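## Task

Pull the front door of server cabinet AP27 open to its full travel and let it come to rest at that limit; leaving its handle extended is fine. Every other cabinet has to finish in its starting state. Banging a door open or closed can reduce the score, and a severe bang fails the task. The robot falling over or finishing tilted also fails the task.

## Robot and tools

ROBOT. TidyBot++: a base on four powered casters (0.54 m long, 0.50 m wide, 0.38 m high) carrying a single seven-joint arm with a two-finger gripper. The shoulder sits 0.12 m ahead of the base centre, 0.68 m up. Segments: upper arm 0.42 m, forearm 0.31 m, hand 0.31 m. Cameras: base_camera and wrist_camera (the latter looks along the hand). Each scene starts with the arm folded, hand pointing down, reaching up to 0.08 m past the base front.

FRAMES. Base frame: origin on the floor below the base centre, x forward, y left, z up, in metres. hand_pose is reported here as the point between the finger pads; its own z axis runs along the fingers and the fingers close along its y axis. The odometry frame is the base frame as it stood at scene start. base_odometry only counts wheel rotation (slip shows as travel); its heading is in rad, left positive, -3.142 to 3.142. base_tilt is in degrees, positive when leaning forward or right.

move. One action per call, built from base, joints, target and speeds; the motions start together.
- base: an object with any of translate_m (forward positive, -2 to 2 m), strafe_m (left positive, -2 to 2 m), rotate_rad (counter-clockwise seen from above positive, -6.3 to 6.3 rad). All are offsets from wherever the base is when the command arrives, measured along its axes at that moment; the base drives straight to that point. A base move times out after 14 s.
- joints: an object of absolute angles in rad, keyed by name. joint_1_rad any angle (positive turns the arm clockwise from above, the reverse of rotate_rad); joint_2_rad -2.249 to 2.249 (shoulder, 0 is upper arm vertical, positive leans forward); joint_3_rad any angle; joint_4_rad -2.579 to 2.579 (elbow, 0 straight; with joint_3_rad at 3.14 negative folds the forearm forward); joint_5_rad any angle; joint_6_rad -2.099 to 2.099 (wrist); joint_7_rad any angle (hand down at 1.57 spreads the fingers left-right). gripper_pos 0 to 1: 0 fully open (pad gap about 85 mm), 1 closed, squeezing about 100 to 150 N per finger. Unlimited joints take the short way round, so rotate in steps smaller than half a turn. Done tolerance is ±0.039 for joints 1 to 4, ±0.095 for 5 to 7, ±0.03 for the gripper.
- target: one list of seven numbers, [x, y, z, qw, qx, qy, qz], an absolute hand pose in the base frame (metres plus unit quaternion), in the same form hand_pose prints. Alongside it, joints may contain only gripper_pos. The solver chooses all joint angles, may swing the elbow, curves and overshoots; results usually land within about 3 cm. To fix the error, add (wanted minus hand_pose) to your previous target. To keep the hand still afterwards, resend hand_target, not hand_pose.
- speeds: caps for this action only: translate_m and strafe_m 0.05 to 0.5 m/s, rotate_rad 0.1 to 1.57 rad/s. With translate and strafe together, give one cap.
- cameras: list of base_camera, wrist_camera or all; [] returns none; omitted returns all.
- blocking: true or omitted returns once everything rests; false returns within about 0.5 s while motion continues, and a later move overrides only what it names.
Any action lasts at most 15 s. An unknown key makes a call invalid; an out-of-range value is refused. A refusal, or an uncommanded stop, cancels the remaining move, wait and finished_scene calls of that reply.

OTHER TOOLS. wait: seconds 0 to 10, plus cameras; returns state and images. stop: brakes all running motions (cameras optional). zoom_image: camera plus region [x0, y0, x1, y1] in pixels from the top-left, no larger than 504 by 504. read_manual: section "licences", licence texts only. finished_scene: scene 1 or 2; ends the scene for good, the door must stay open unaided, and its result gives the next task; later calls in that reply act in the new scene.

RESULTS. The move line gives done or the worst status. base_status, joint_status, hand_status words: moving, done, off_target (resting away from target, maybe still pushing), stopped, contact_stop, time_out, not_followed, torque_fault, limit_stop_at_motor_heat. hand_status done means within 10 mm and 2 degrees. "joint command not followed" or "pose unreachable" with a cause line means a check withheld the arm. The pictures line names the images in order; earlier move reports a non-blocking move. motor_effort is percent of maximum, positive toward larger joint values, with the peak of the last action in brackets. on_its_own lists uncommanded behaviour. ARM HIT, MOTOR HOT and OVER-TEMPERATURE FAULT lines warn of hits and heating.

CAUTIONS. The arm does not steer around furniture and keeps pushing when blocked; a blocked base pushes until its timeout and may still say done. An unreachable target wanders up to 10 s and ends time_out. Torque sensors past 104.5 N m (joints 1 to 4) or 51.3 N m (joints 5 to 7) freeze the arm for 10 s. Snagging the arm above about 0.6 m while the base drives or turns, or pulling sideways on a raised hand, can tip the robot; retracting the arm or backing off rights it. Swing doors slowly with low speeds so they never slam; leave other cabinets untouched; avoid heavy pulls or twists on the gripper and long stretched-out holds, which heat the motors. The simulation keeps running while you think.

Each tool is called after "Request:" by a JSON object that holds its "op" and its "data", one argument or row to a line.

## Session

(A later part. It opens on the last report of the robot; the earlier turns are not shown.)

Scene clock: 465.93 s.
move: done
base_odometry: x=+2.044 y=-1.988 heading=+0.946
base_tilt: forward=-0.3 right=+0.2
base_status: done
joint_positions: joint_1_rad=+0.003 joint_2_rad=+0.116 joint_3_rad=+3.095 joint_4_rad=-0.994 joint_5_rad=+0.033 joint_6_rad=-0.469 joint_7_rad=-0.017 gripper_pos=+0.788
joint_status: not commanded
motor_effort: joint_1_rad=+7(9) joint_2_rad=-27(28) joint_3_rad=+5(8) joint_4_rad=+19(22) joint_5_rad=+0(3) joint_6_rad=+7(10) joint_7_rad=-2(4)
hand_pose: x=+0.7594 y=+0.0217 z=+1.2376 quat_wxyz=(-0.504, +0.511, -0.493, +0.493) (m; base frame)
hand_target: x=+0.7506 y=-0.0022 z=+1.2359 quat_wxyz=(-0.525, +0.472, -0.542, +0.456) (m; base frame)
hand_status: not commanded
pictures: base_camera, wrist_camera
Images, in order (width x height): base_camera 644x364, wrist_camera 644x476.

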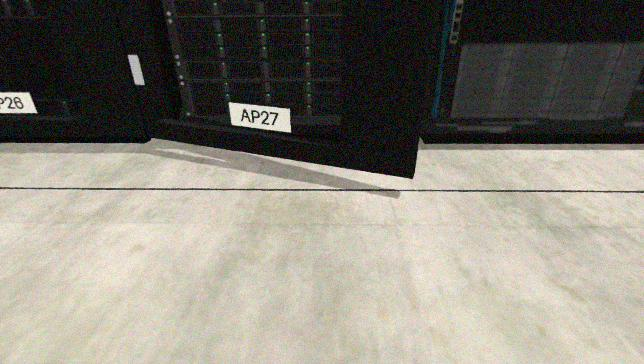

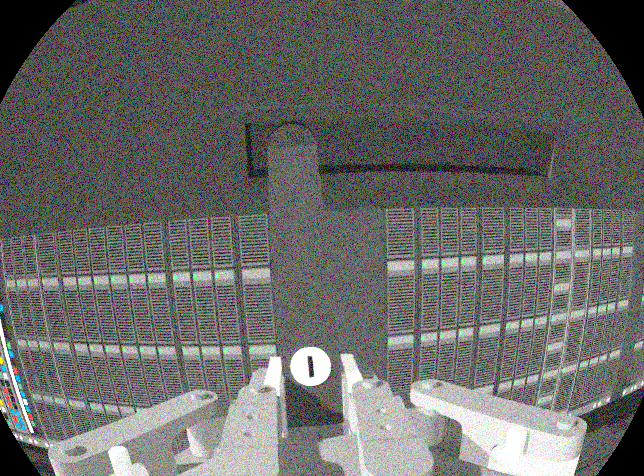

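Request:
{"op": "move", "data": {
  "base": {"translate_m": -0.11, "strafe_m": 0.1},
  "speeds": {"translate_m": 0.12}
}}

Scene clock: 477.00 s.
move: done
base_odometry: x=+1.898 y=-2.019 heading=+0.946
base_tilt: forward=-0.4 right=+0.2
base_status: done
joint_positions: joint_1_rad=-0.005 joint_2_rad=+0.126 joint_3_rad=+3.091 joint_4_rad=-0.981 joint_5_rad=+0.033 joint_6_rad=-0.473 joint_7_rad=-0.018 gripper_pos=+0.788
joint_status: not commanded
motor_effort: joint_1_rad=+6(11) joint_2_rad=-28(30) joint_3_rad=+4(9) joint_4_rad=+17(20) joint_5_rad=+0(2) joint_6_rad=+5(8) joint_7_rad=-3(3)
hand_pose: x=+0.7628 y=+0.0290 z=+1.2375 quat_wxyz=(-0.507, +0.513, -0.490, +0.489) (m; base frame)
hand_target: x=+0.7506 y=-0.0022 z=+1.2359 quat_wxyz=(-0.525, +0.472, -0.542, +0.456) (m; base frame)
hand_status: not commanded
pictures: base_camera, wrist_camera
Images, in order (width x height): base_camera 644x364, wrist_camera 644x476.

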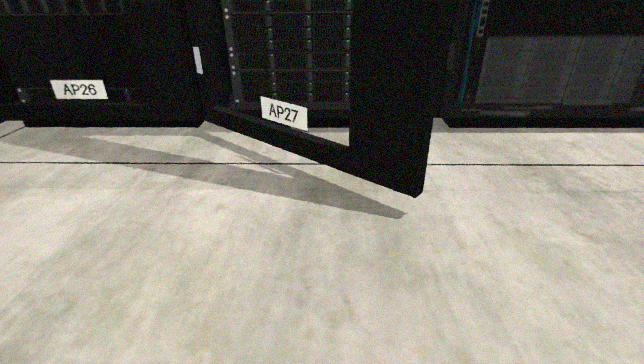

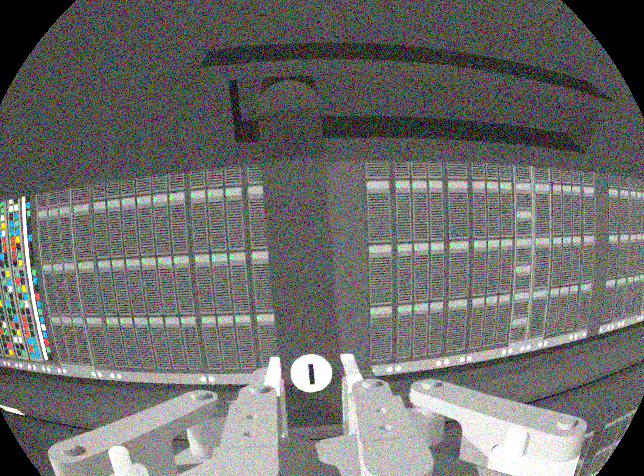

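Request:
{"op": "move", "data": {
  "joints": {"gripper_pos": 0.4},
  "cameras": ["wrist_camera"]
}}

Request:
{"op": "move", "data": {
  "base": {"translate_m": -0.12},
  "speeds": {"translate_m": 0.2},
  "cameras": ["base_camera", "wrist_camera"]
}}

Scene clock: 520.73 s.
move: done
base_odometry: x=+1.898 y=-2.019 heading=+0.946
base_tilt: forward=-0.4 right=+0.1
base_status: not commanded
joint_positions: joint_1_rad=+0.021 joint_2_rad=+0.113 joint_3_rad=+3.115 joint_4_rad=-0.992 joint_5_rad=+0.033 joint_6_rad=-0.492 joint_7_rad=-0.043 gripper_pos=+0.400
joint_status: all done
motor_effort: joint_1_rad=+0(6) joint_2_rad=-23(29) joint_3_rad=+0(5) joint_4_rad=+20(21) joint_5_rad=+0(1) joint_6_rad=+10(10) joint_7_rad=+1(3)
hand_pose: x=+0.7583 y=-0.0014 z=+1.2329 quat_wxyz=(-0.495, +0.500, -0.513, +0.492) (m; base frame)
hand_target: x=+0.7506 y=-0.0022 z=+1.2359 quat_wxyz=(-0.525, +0.472, -0.542, +0.456) (m; base frame)
hand_status: not commanded
pictures: wrist_camera
Images, in order (width x height): wrist_camera 644x476.

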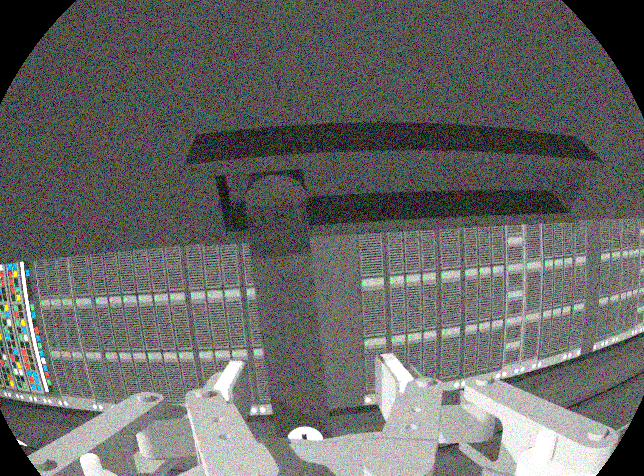

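Scene clock: 522.13 s.
move: done
base_odometry: x=+1.828 y=-2.116 heading=+0.946
base_tilt: forward=-0.3 right=+0.3
base_status: done
joint_positions: joint_1_rad=+0.021 joint_2_rad=+0.104 joint_3_rad=+3.115 joint_4_rad=-0.992 joint_5_rad=+0.033 joint_6_rad=-0.492 joint_7_rad=-0.043 gripper_pos=+0.400
joint_status: not commanded
motor_effort: joint_1_rad=+0(1) joint_2_rad=-24(28) joint_3_rad=+0(1) joint_4_rad=+21(22) joint_5_rad=+0(1) joint_6_rad=+10(10) joint_7_rad=+0(1)
hand_pose: x=+0.7531 y=-0.0013 z=+1.2387 quat_wxyz=(-0.497, +0.498, -0.511, +0.494) (m; base frame)
hand_target: x=+0.7506 y=-0.0022 z=+1.2359 quat_wxyz=(-0.525, +0.472, -0.542, +0.456) (m; base frame)
hand_status: not commanded
pictures: base_camera, wrist_camera
Images, in order (width x height): base_camera 644x364, wrist_camera 644x476.

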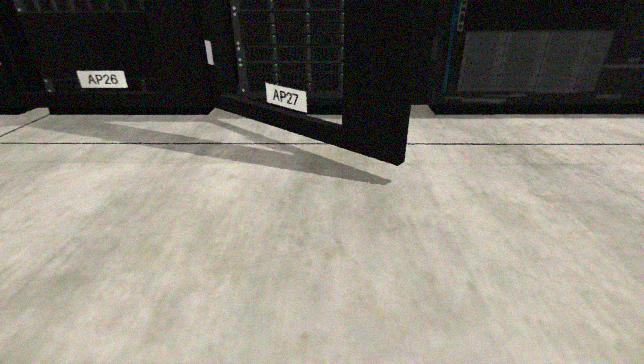

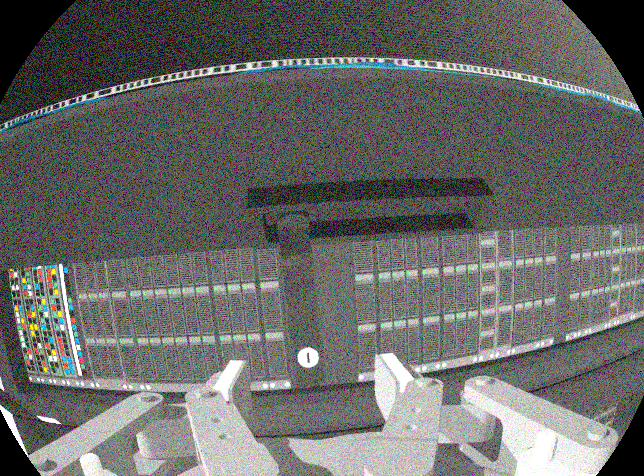

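Request:
{"op": "move", "data": {
  "base": {"translate_m": -0.02, "strafe_m": -0.22},
  "speeds": {"strafe_m": 0.2},
  "joints": {"gripper_pos": 0.95}
}}

Scene clock: 561.27 s.
move: done
base_odometry: x=+1.995 y=-2.262 heading=+0.946
base_tilt: forward=-0.3 right=+0.2
base_status: done
joint_positions: joint_1_rad=+0.023 joint_2_rad=+0.104 joint_3_rad=+3.117 joint_4_rad=-0.992 joint_5_rad=+0.033 joint_6_rad=-0.492 joint_7_rad=-0.043 gripper_pos=+0.950
joint_status: all done
motor_effort: joint_1_rad=+0(3) joint_2_rad=-23(24) joint_3_rad=+0(2) joint_4_rad=+21(21) joint_5_rad=+0(1) joint_6_rad=+10(10) joint_7_rad=+1(1)
hand_pose: x=+0.7532 y=-0.0045 z=+1.2387 quat_wxyz=(-0.496, +0.496, -0.512, +0.495) (m; base frame)
hand_target: x=+0.7506 y=-0.0022 z=+1.2359 quat_wxyz=(-0.525, +0.472, -0.542, +0.456) (m; base frame)
hand_status: not commanded
pictures: base_camera, wrist_camera
Images, in order (width x height): base_camera 644x364, wrist_camera 644x476.

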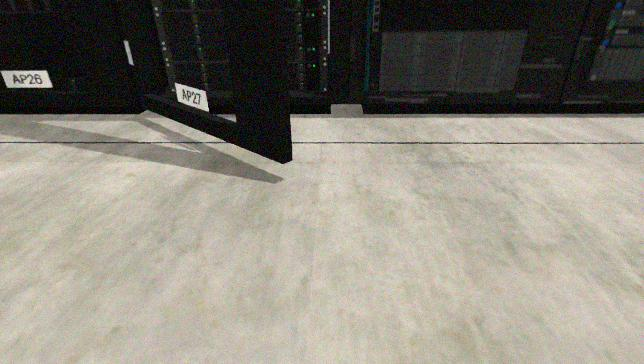

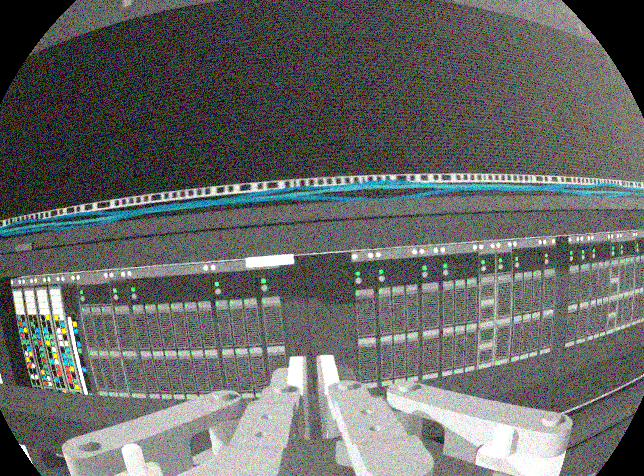

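Request:
{"op": "move", "data": {
  "base": {"translate_m": 0.15},
  "speeds": {"translate_m": 0.2},
  "cameras": ["base_camera"]
}}

Request:
{"op": "move", "data": {
  "base": {"translate_m": -0.05, "strafe_m": 0.16},
  "speeds": {"strafe_m": 0.1},
  "cameras": ["base_camera"]
}}

Scene clock: 583.97 s.
move: done
base_odometry: x=+2.083 y=-2.140 heading=+0.946
base_tilt: forward=-0.3 right=+0.3
base_status: done
joint_positions: joint_1_rad=+0.023 joint_2_rad=+0.111 joint_3_rad=+3.117 joint_4_rad=-0.992 joint_5_rad=+0.033 joint_6_rad=-0.492 joint_7_rad=-0.043 gripper_pos=+0.950
joint_status: not commanded
motor_effort: joint_1_rad=+0(1) joint_2_rad=-23(27) joint_3_rad=+0(1) joint_4_rad=+20(22) joint_5_rad=+0(1) joint_6_rad=+10(11) joint_7_rad=+0(1)
hand_pose: x=+0.7572 y=-0.0045 z=+1.2340 quat_wxyz=(-0.494, +0.498, -0.514, +0.493) (m; base frame)
hand_target: x=+0.7506 y=-0.0022 z=+1.2359 quat_wxyz=(-0.525, +0.472, -0.542, +0.456) (m; base frame)
hand_status: not commanded
pictures: base_camera
Images, in order (width x height): base_camera 644x364.

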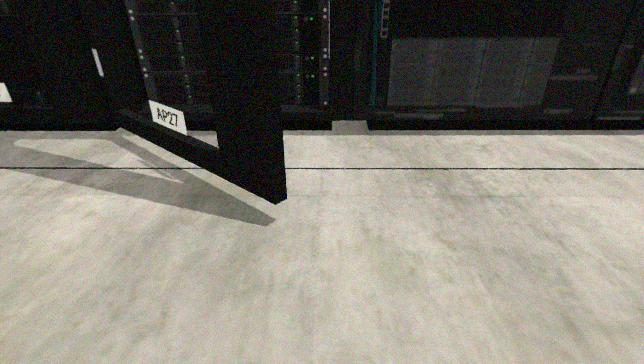

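Scene clock: 586.20 s.
move: done
base_odometry: x=+1.923 y=-2.087 heading=+0.946
base_tilt: forward=-0.3 right=+0.2
base_status: done
joint_positions: joint_1_rad=+0.069 joint_2_rad=+0.073 joint_3_rad=+3.156 joint_4_rad=-0.992 joint_5_rad=+0.033 joint_6_rad=-0.492 joint_7_rad=-0.043 gripper_pos=+0.950
joint_status: not commanded
motor_effort: joint_1_rad=-9(13) joint_2_rad=-14(25) joint_3_rad=-8(11) joint_4_rad=+19(21) joint_5_rad=-3(5) joint_6_rad=+11(13) joint_7_rad=+0(1)
hand_pose: x=+0.7335 y=-0.0547 z=+1.2581 quat_wxyz=(-0.481, +0.468, -0.524, +0.525) (m; base frame)
hand_target: x=+0.7506 y=-0.0022 z=+1.2359 quat_wxyz=(-0.525, +0.472, -0.542, +0.456) (m; base frame)
hand_status: not commanded
pictures: base_camera
Images, in order (width x height): base_camera 644x364.

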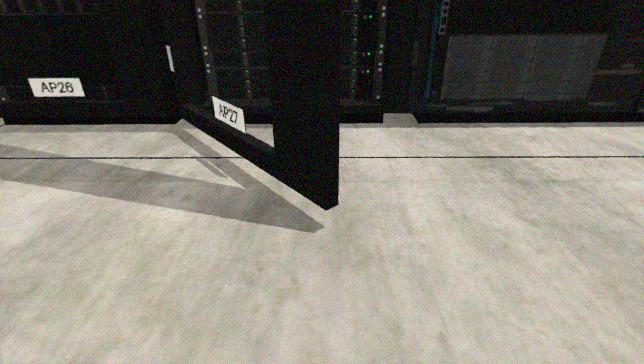

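Request:
{"op": "move", "data": {
  "base": {"translate_m": -0.1, "strafe_m": 0.15},
  "speeds": {"strafe_m": 0.1},
  "cameras": ["base_camera"]
}}

Scene clock: 607.40 s.
move: done
base_odometry: x=+1.743 y=-2.080 heading=+0.946
base_tilt: forward=-0.3 right=+0.2
base_status: done
joint_positions: joint_1_rad=+0.051 joint_2_rad=+0.100 joint_3_rad=+3.134 joint_4_rad=-0.992 joint_5_rad=+0.033 joint_6_rad=-0.495 joint_7_rad=-0.043 gripper_pos=+0.950
joint_status: not commanded
motor_effort: joint_1_rad=+0(12) joint_2_rad=-23(24) joint_3_rad=+0(11) joint_4_rad=+20(21) joint_5_rad=+0(4) joint_6_rad=+10(13) joint_7_rad=+0(1)
hand_pose: x=+0.7503 y=-0.0311 z=+1.2406 quat_wxyz=(-0.485, +0.485, -0.522, +0.507) (m; base frame)
hand_target: x=+0.7506 y=-0.0022 z=+1.2359 quat_wxyz=(-0.525, +0.472, -0.542, +0.456) (m; base frame)
hand_status: not commanded
pictures: base_camera
Images, in order (width x height): base_camera 644x364.

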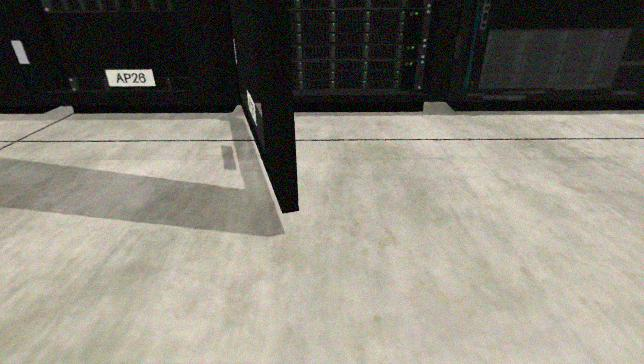

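Request:
{"op": "move", "data": {
  "base": {"translate_m": -0.03, "strafe_m": 0.24},
  "speeds": {"strafe_m": 0.1},
  "cameras": ["base_camera"]
}}

Scene clock: 623.00 s.
move: done
base_odometry: x=+1.531 y=-1.964 heading=+0.946
base_tilt: forward=-0.4 right=+0.2
base_status: done
joint_positions: joint_1_rad=+0.043 joint_2_rad=+0.100 joint_3_rad=+3.128 joint_4_rad=-0.992 joint_5_rad=+0.033 joint_6_rad=-0.495 joint_7_rad=-0.043 gripper_pos=+0.950
joint_status: not commanded
motor_effort: joint_1_rad=+0(7) joint_2_rad=-23(25) joint_3_rad=+0(6) joint_4_rad=+20(21) joint_5_rad=+0(2) joint_6_rad=+10(11) joint_7_rad=+0(1)
hand_pose: x=+0.7506 y=-0.0229 z=+1.2407 quat_wxyz=(-0.489, +0.488, -0.519, +0.503) (m; base frame)
hand_target: x=+0.7506 y=-0.0022 z=+1.2359 quat_wxyz=(-0.525, +0.472, -0.542, +0.456) (m; base frame)
hand_status: not commanded
pictures: base_camera
Images, in order (width x height): base_camera 644x364.

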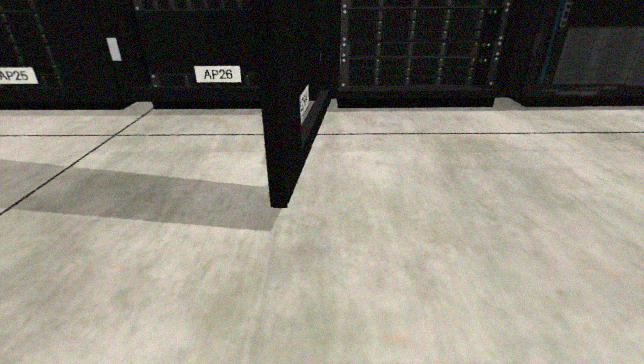

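Request:
{"op": "move", "data": {
  "base": {"translate_m": 0.05, "strafe_m": 0.17},
  "speeds": {"strafe_m": 0.08},
  "cameras": ["base_camera"]
}}

Scene clock: 639.30 s.
move: done
base_odometry: x=+1.422 y=-1.824 heading=+0.946
base_tilt: forward=-0.3 right=+0.2
base_status: done
joint_positions: joint_1_rad=+0.041 joint_2_rad=+0.100 joint_3_rad=+3.127 joint_4_rad=-0.992 joint_5_rad=+0.033 joint_6_rad=-0.495 joint_7_rad=-0.043 gripper_pos=+0.950
joint_status: not commanded
motor_effort: joint_1_rad=+0(6) joint_2_rad=-23(24) joint_3_rad=+0(6) joint_4_rad=+21(21) joint_5_rad=+0(2) joint_6_rad=+10(11) joint_7_rad=+0(1)
hand_pose: x=+0.7507 y=-0.0210 z=+1.2406 quat_wxyz=(-0.489, +0.489, -0.518, +0.503) (m; base frame)
hand_target: x=+0.7506 y=-0.0022 z=+1.2359 quat_wxyz=(-0.525, +0.472, -0.542, +0.456) (m; base frame)
hand_status: not commanded
pictures: base_camera
Images, in order (width x height): base_camera 644x364.

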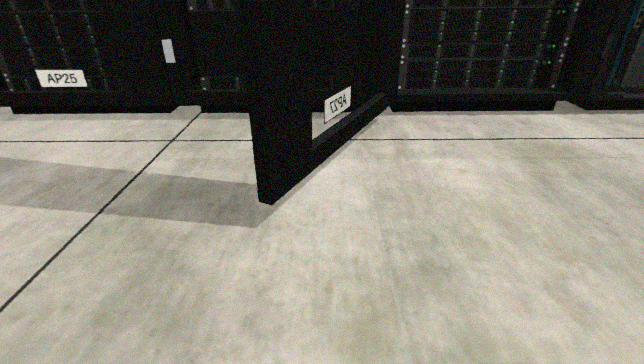

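Request:
{"op": "move", "data": {
  "base": {"translate_m": 0.07, "strafe_m": 0.11},
  "speeds": {"strafe_m": 0.07},
  "cameras": ["base_camera"]
}}

Scene clock: 649.50 s.
move: done
base_odometry: x=+1.374 y=-1.702 heading=+0.946
base_tilt: forward=-0.3 right=+0.1
base_status: done
joint_positions: joint_1_rad=+0.040 joint_2_rad=+0.101 joint_3_rad=+3.126 joint_4_rad=-0.992 joint_5_rad=+0.033 joint_6_rad=-0.495 joint_7_rad=-0.043 gripper_pos=+0.950
joint_status: not commanded
motor_effort: joint_1_rad=+0(5) joint_2_rad=-23(25) joint_3_rad=+0(5) joint_4_rad=+20(21) joint_5_rad=+0(2) joint_6_rad=+10(11) joint_7_rad=+0(1)
hand_pose: x=+0.7511 y=-0.0203 z=+1.2401 quat_wxyz=(-0.490, +0.490, -0.518, +0.502) (m; base frame)
hand_target: x=+0.7506 y=-0.0022 z=+1.2359 quat_wxyz=(-0.525, +0.472, -0.542, +0.456) (m; base frame)
hand_status: not commanded
pictures: base_camera
Images, in order (width x height): base_camera 644x364.

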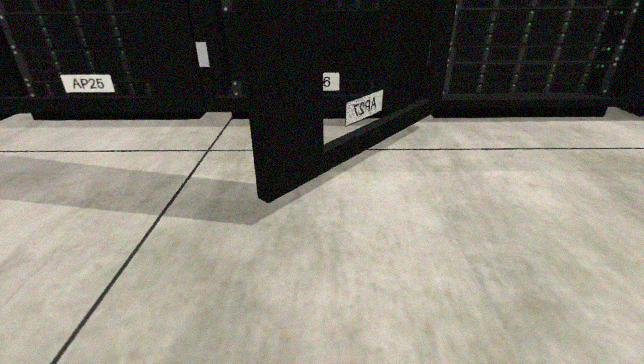

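Request:
{"op": "move", "data": {
  "base": {"translate_m": 0.07, "strafe_m": 0.07},
  "speeds": {"strafe_m": 0.06},
  "cameras": ["base_camera"]
}}

Scene clock: 658.10 s.
move: done
base_odometry: x=+1.358 y=-1.605 heading=+0.946
base_tilt: forward=-0.3 right=+0.2
base_status: done
joint_positions: joint_1_rad=+0.102 joint_2_rad=+0.076 joint_3_rad=+3.192 joint_4_rad=-0.986 joint_5_rad=+0.033 joint_6_rad=-0.497 joint_7_rad=-0.043 gripper_pos=+0.950
joint_status: not commanded
motor_effort: joint_1_rad=-15(19) joint_2_rad=-18(23) joint_3_rad=-14(17) joint_4_rad=+18(21) joint_5_rad=-6(7) joint_6_rad=+9(13) joint_7_rad=-1(1)
hand_pose: x=+0.7297 y=-0.0953 z=+1.2582 quat_wxyz=(-0.462, +0.451, -0.539, +0.541) (m; base frame)
hand_target: x=+0.7506 y=-0.0022 z=+1.2359 quat_wxyz=(-0.525, +0.472, -0.542, +0.456) (m; base frame)
hand_status: not commanded
pictures: base_camera
Images, in order (width x height): base_camera 644x364.

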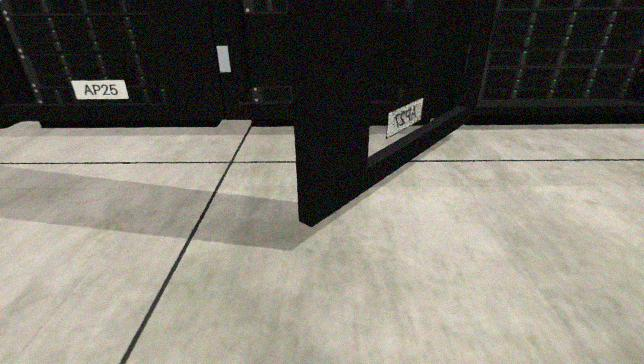

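Request:
{"op": "move", "data": {
  "cameras": ["base_camera"]
}}

Request:
{"op": "zoom_image", "data": {
  "camera": "base_camera",
  "region": [180, 0, 500, 260]
}}

Scene clock: 685.73 s.
base_odometry: x=+1.358 y=-1.605 heading=+0.946
base_tilt: forward=-0.3 right=+0.2
base_status: done
joint_positions: joint_1_rad=+0.102 joint_2_rad=+0.076 joint_3_rad=+3.192 joint_4_rad=-0.986 joint_5_rad=+0.033 joint_6_rad=-0.497 joint_7_rad=-0.043 gripper_pos=+0.950
joint_status: not commanded
motor_effort: joint_1_rad=-15(19) joint_2_rad=-18(23) joint_3_rad=-14(17) joint_4_rad=+18(21) joint_5_rad=-6(7) joint_6_rad=+9(13) joint_7_rad=+0(1)
hand_pose: x=+0.7297 y=-0.0953 z=+1.2582 quat_wxyz=(-0.462, +0.450, -0.539, +0.541) (m; base frame)
hand_target: x=+0.7506 y=-0.0022 z=+1.2359 quat_wxyz=(-0.525, +0.472, -0.542, +0.456) (m; base frame)
hand_status: not commanded
pictures: base_camera
Images, in order (width x height): base_camera 644x364.

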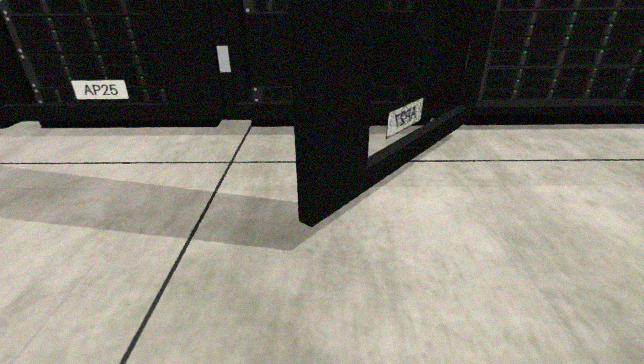

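Scaled by 1.575.

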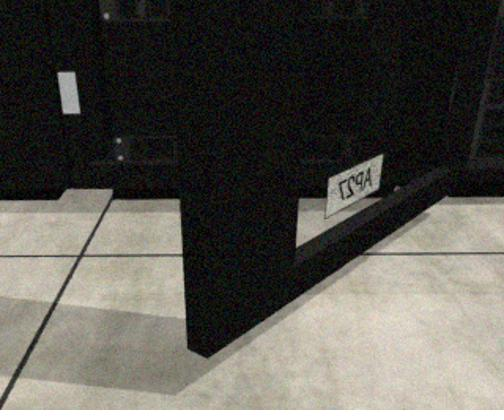

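Request:
{"op": "move", "data": {
  "base": {"translate_m": 0.04, "strafe_m": 0.03},
  "speeds": {"translate_m": 0.06}
}}

Scene clock: 713.57 s.
move: done
base_odometry: x=+1.357 y=-1.555 heading=+0.945
base_tilt: forward=-0.4 right=+0.3
base_status: done
joint_positions: joint_1_rad=+0.130 joint_2_rad=+0.050 joint_3_rad=+3.218 joint_4_rad=-0.986 joint_5_rad=+0.033 joint_6_rad=-0.497 joint_7_rad=-0.044 gripper_pos=+0.950
joint_status: not commanded
motor_effort: joint_1_rad=-21(24) joint_2_rad=-10(18) joint_3_rad=-19(22) joint_4_rad=+17(20) joint_5_rad=-8(9) joint_6_rad=+10(12) joint_7_rad=+0(0)
hand_pose: x=+0.7090 y=-0.1251 z=+1.2742 quat_wxyz=(-0.453, +0.430, -0.544, +0.560) (m; base frame)
hand_target: x=+0.7506 y=-0.0022 z=+1.2359 quat_wxyz=(-0.525, +0.472, -0.542, +0.456) (m; base frame)
hand_status: not commanded
pictures: base_camera, wrist_camera
Images, in order (width x height): base_camera 644x364, wrist_camera 644x476.

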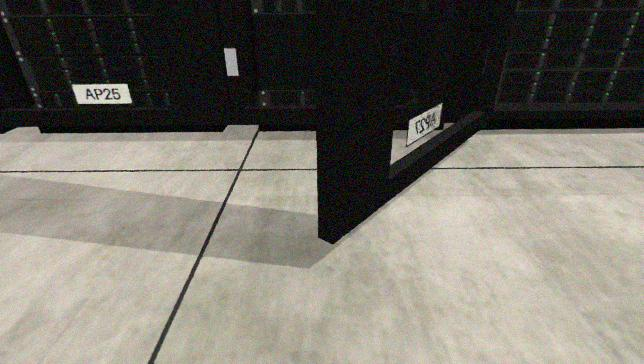

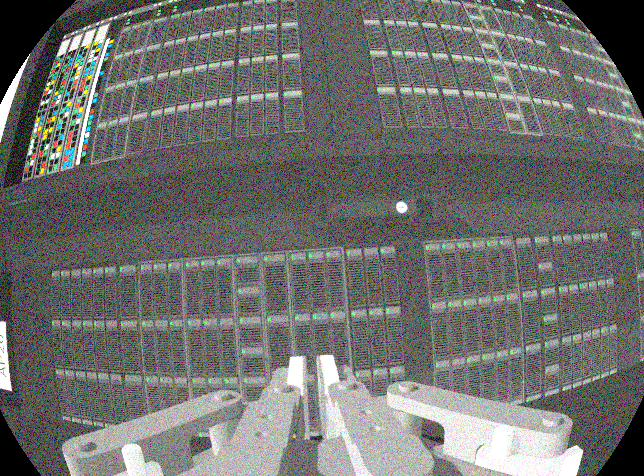

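Request:
{"op": "move", "data": {
  "base": {"translate_m": -0.09, "strafe_m": -0.1},
  "speeds": {"translate_m": 0.07}
}}

Request:
{"op": "move", "data": {
  "base": {"translate_m": -0.12, "strafe_m": -0.12},
  "speeds": {"translate_m": 0.15}
}}

Scene clock: 729.80 s.
move: done
base_odometry: x=+1.385 y=-1.687 heading=+0.945
base_tilt: forward=-0.4 right=+0.3
base_status: done
joint_positions: joint_1_rad=+0.049 joint_2_rad=+0.096 joint_3_rad=+3.132 joint_4_rad=-0.984 joint_5_rad=+0.033 joint_6_rad=-0.497 joint_7_rad=-0.044 gripper_pos=+0.950
joint_status: not commanded
motor_effort: joint_1_rad=+0(22) joint_2_rad=-23(24) joint_3_rad=+0(20) joint_4_rad=+20(21) joint_5_rad=+0(8) joint_6_rad=+10(10) joint_7_rad=+0(1)
hand_pose: x=+0.7468 y=-0.0285 z=+1.2474 quat_wxyz=(-0.489, +0.483, -0.519, +0.508) (m; base frame)
hand_target: x=+0.7506 y=-0.0022 z=+1.2359 quat_wxyz=(-0.525, +0.472, -0.542, +0.456) (m; base frame)
hand_status: not commanded
pictures: base_camera, wrist_camera
Images, in order (width x height): base_camera 644x364, wrist_camera 644x476.

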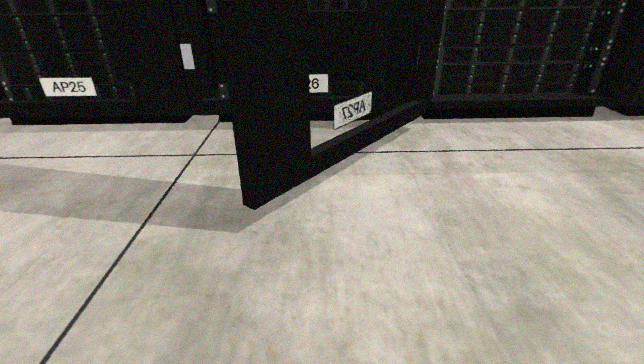

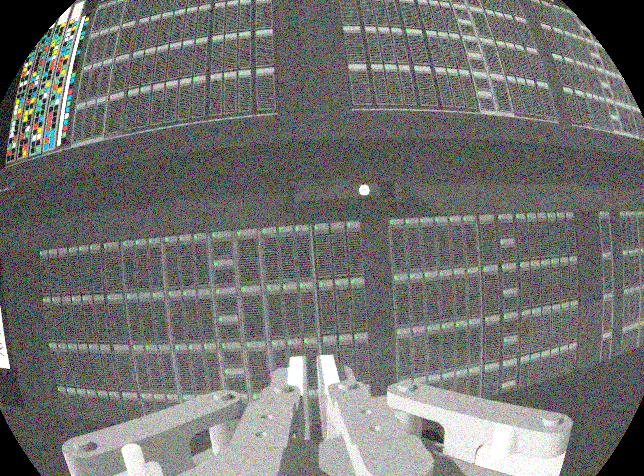

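Scene clock: 731.60 s.
move: done
base_odometry: x=+1.412 y=-1.854 heading=+0.945
base_tilt: forward=-0.4 right=+0.2
base_status: done
joint_positions: joint_1_rad=+0.045 joint_2_rad=+0.101 joint_3_rad=+3.130 joint_4_rad=-0.985 joint_5_rad=+0.033 joint_6_rad=-0.497 joint_7_rad=-0.044 gripper_pos=+0.950
joint_status: not commanded
motor_effort: joint_1_rad=+0(2) joint_2_rad=-23(25) joint_3_rad=+0(1) joint_4_rad=+20(21) joint_5_rad=+0(1) joint_6_rad=+10(11) joint_7_rad=+0(1)
hand_pose: x=+0.7504 y=-0.0252 z=+1.2430 quat_wxyz=(-0.489, +0.487, -0.519, +0.505) (m; base frame)
hand_target: x=+0.7506 y=-0.0022 z=+1.2359 quat_wxyz=(-0.525, +0.472, -0.542, +0.456) (m; base frame)
hand_status: not commanded
pictures: base_camera, wrist_camera
Images, in order (width x height): base_camera 644x364, wrist_camera 644x476.

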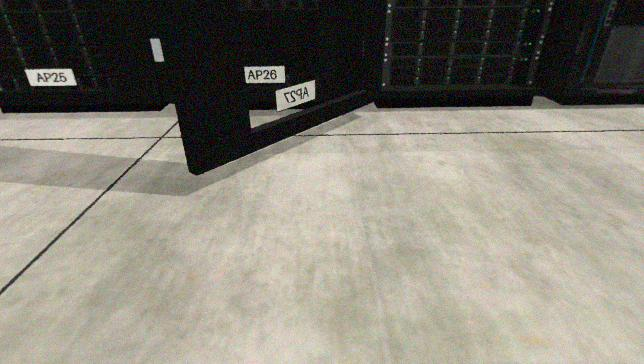

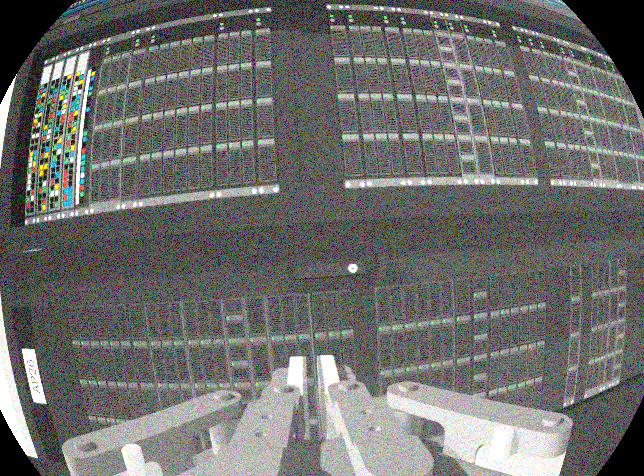

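Request:
{"op": "move", "data": {
  "cameras": ["base_camera"]
}}

Request:
{"op": "zoom_image", "data": {
  "camera": "base_camera",
  "region": [60, 0, 440, 215]
}}

Scene clock: 746.70 s.
base_odometry: x=+1.412 y=-1.854 heading=+0.945
base_tilt: forward=-0.4 right=+0.2
base_status: done
joint_positions: joint_1_rad=+0.045 joint_2_rad=+0.101 joint_3_rad=+3.130 joint_4_rad=-0.985 joint_5_rad=+0.033 joint_6_rad=-0.497 joint_7_rad=-0.044 gripper_pos=+0.950
joint_status: not commanded
motor_effort: joint_1_rad=+0(2) joint_2_rad=-23(25) joint_3_rad=+0(1) joint_4_rad=+20(21) joint_5_rad=+1(1) joint_6_rad=+10(11) joint_7_rad=+1(1)
hand_pose: x=+0.7504 y=-0.0252 z=+1.2430 quat_wxyz=(-0.489, +0.487, -0.519, +0.505) (m; base frame)
hand_target: x=+0.7506 y=-0.0022 z=+1.2359 quat_wxyz=(-0.525, +0.472, -0.542, +0.456) (m; base frame)
hand_status: not commanded
pictures: base_camera
Images, in order (width x height): base_camera 644x364.

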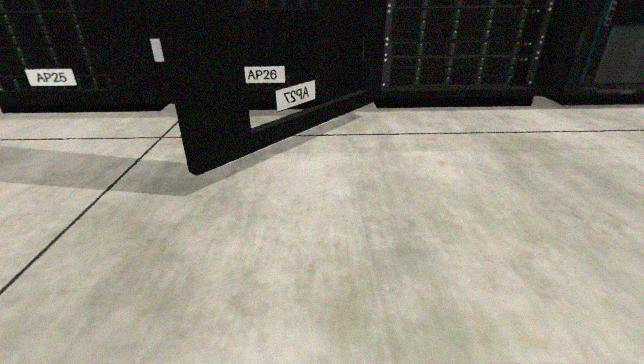

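Scaled by 1.326.

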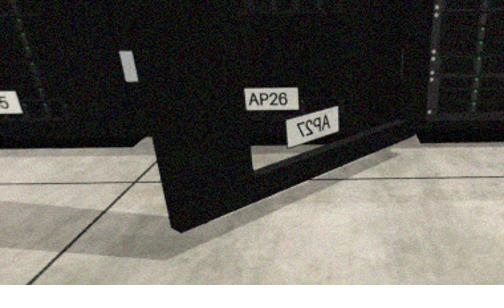

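Request:
{"op": "zoom_image", "data": {
  "camera": "wrist_camera",
  "region": [140, 120, 600, 420]
}}

This scene's latest camera images include none from wrist_camera. They are from: base_camera. wrist_camera's image comes with the result of a call that names it in "cameras".

Request:
{"op": "move", "data": {
  "cameras": ["wrist_camera"]
}}

Request:
{"op": "zoom_image", "data": {
  "camera": "wrist_camera",
  "region": [200, 150, 500, 400]
}}

Scene clock: 796.03 s.
base_odometry: x=+1.412 y=-1.854 heading=+0.945
base_tilt: forward=-0.4 right=+0.2
base_status: done
joint_positions: joint_1_rad=+0.045 joint_2_rad=+0.101 joint_3_rad=+3.130 joint_4_rad=-0.985 joint_5_rad=+0.033 joint_6_rad=-0.497 joint_7_rad=-0.044 gripper_pos=+0.950
joint_status: not commanded
motor_effort: joint_1_rad=+0(2) joint_2_rad=-23(25) joint_3_rad=+0(1) joint_4_rad=+20(21) joint_5_rad=+0(1) joint_6_rad=+10(11) joint_7_rad=+0(1)
hand_pose: x=+0.7504 y=-0.0252 z=+1.2430 quat_wxyz=(-0.489, +0.487, -0.519, +0.505) (m; base frame)
hand_target: x=+0.7506 y=-0.0022 z=+1.2359 quat_wxyz=(-0.525, +0.472, -0.542, +0.456) (m; base frame)
hand_status: not commanded
pictures: wrist_camera
Images, in order (width x height): wrist_camera 644x476.

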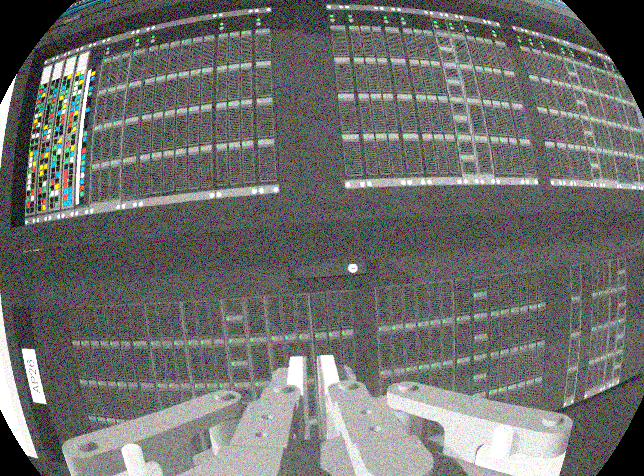

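Scaled by 1.680.

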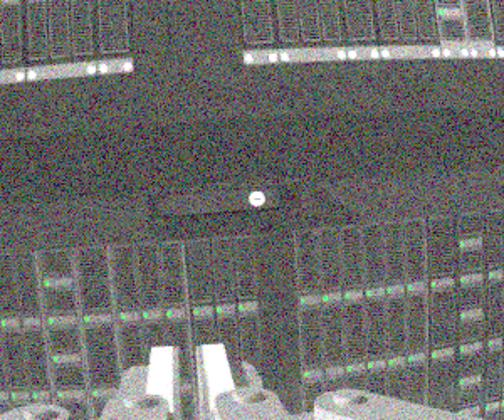

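Request:
{"op": "finished_scene", "data": {
  "scene": 2
}}

The scene is finished: the task was done.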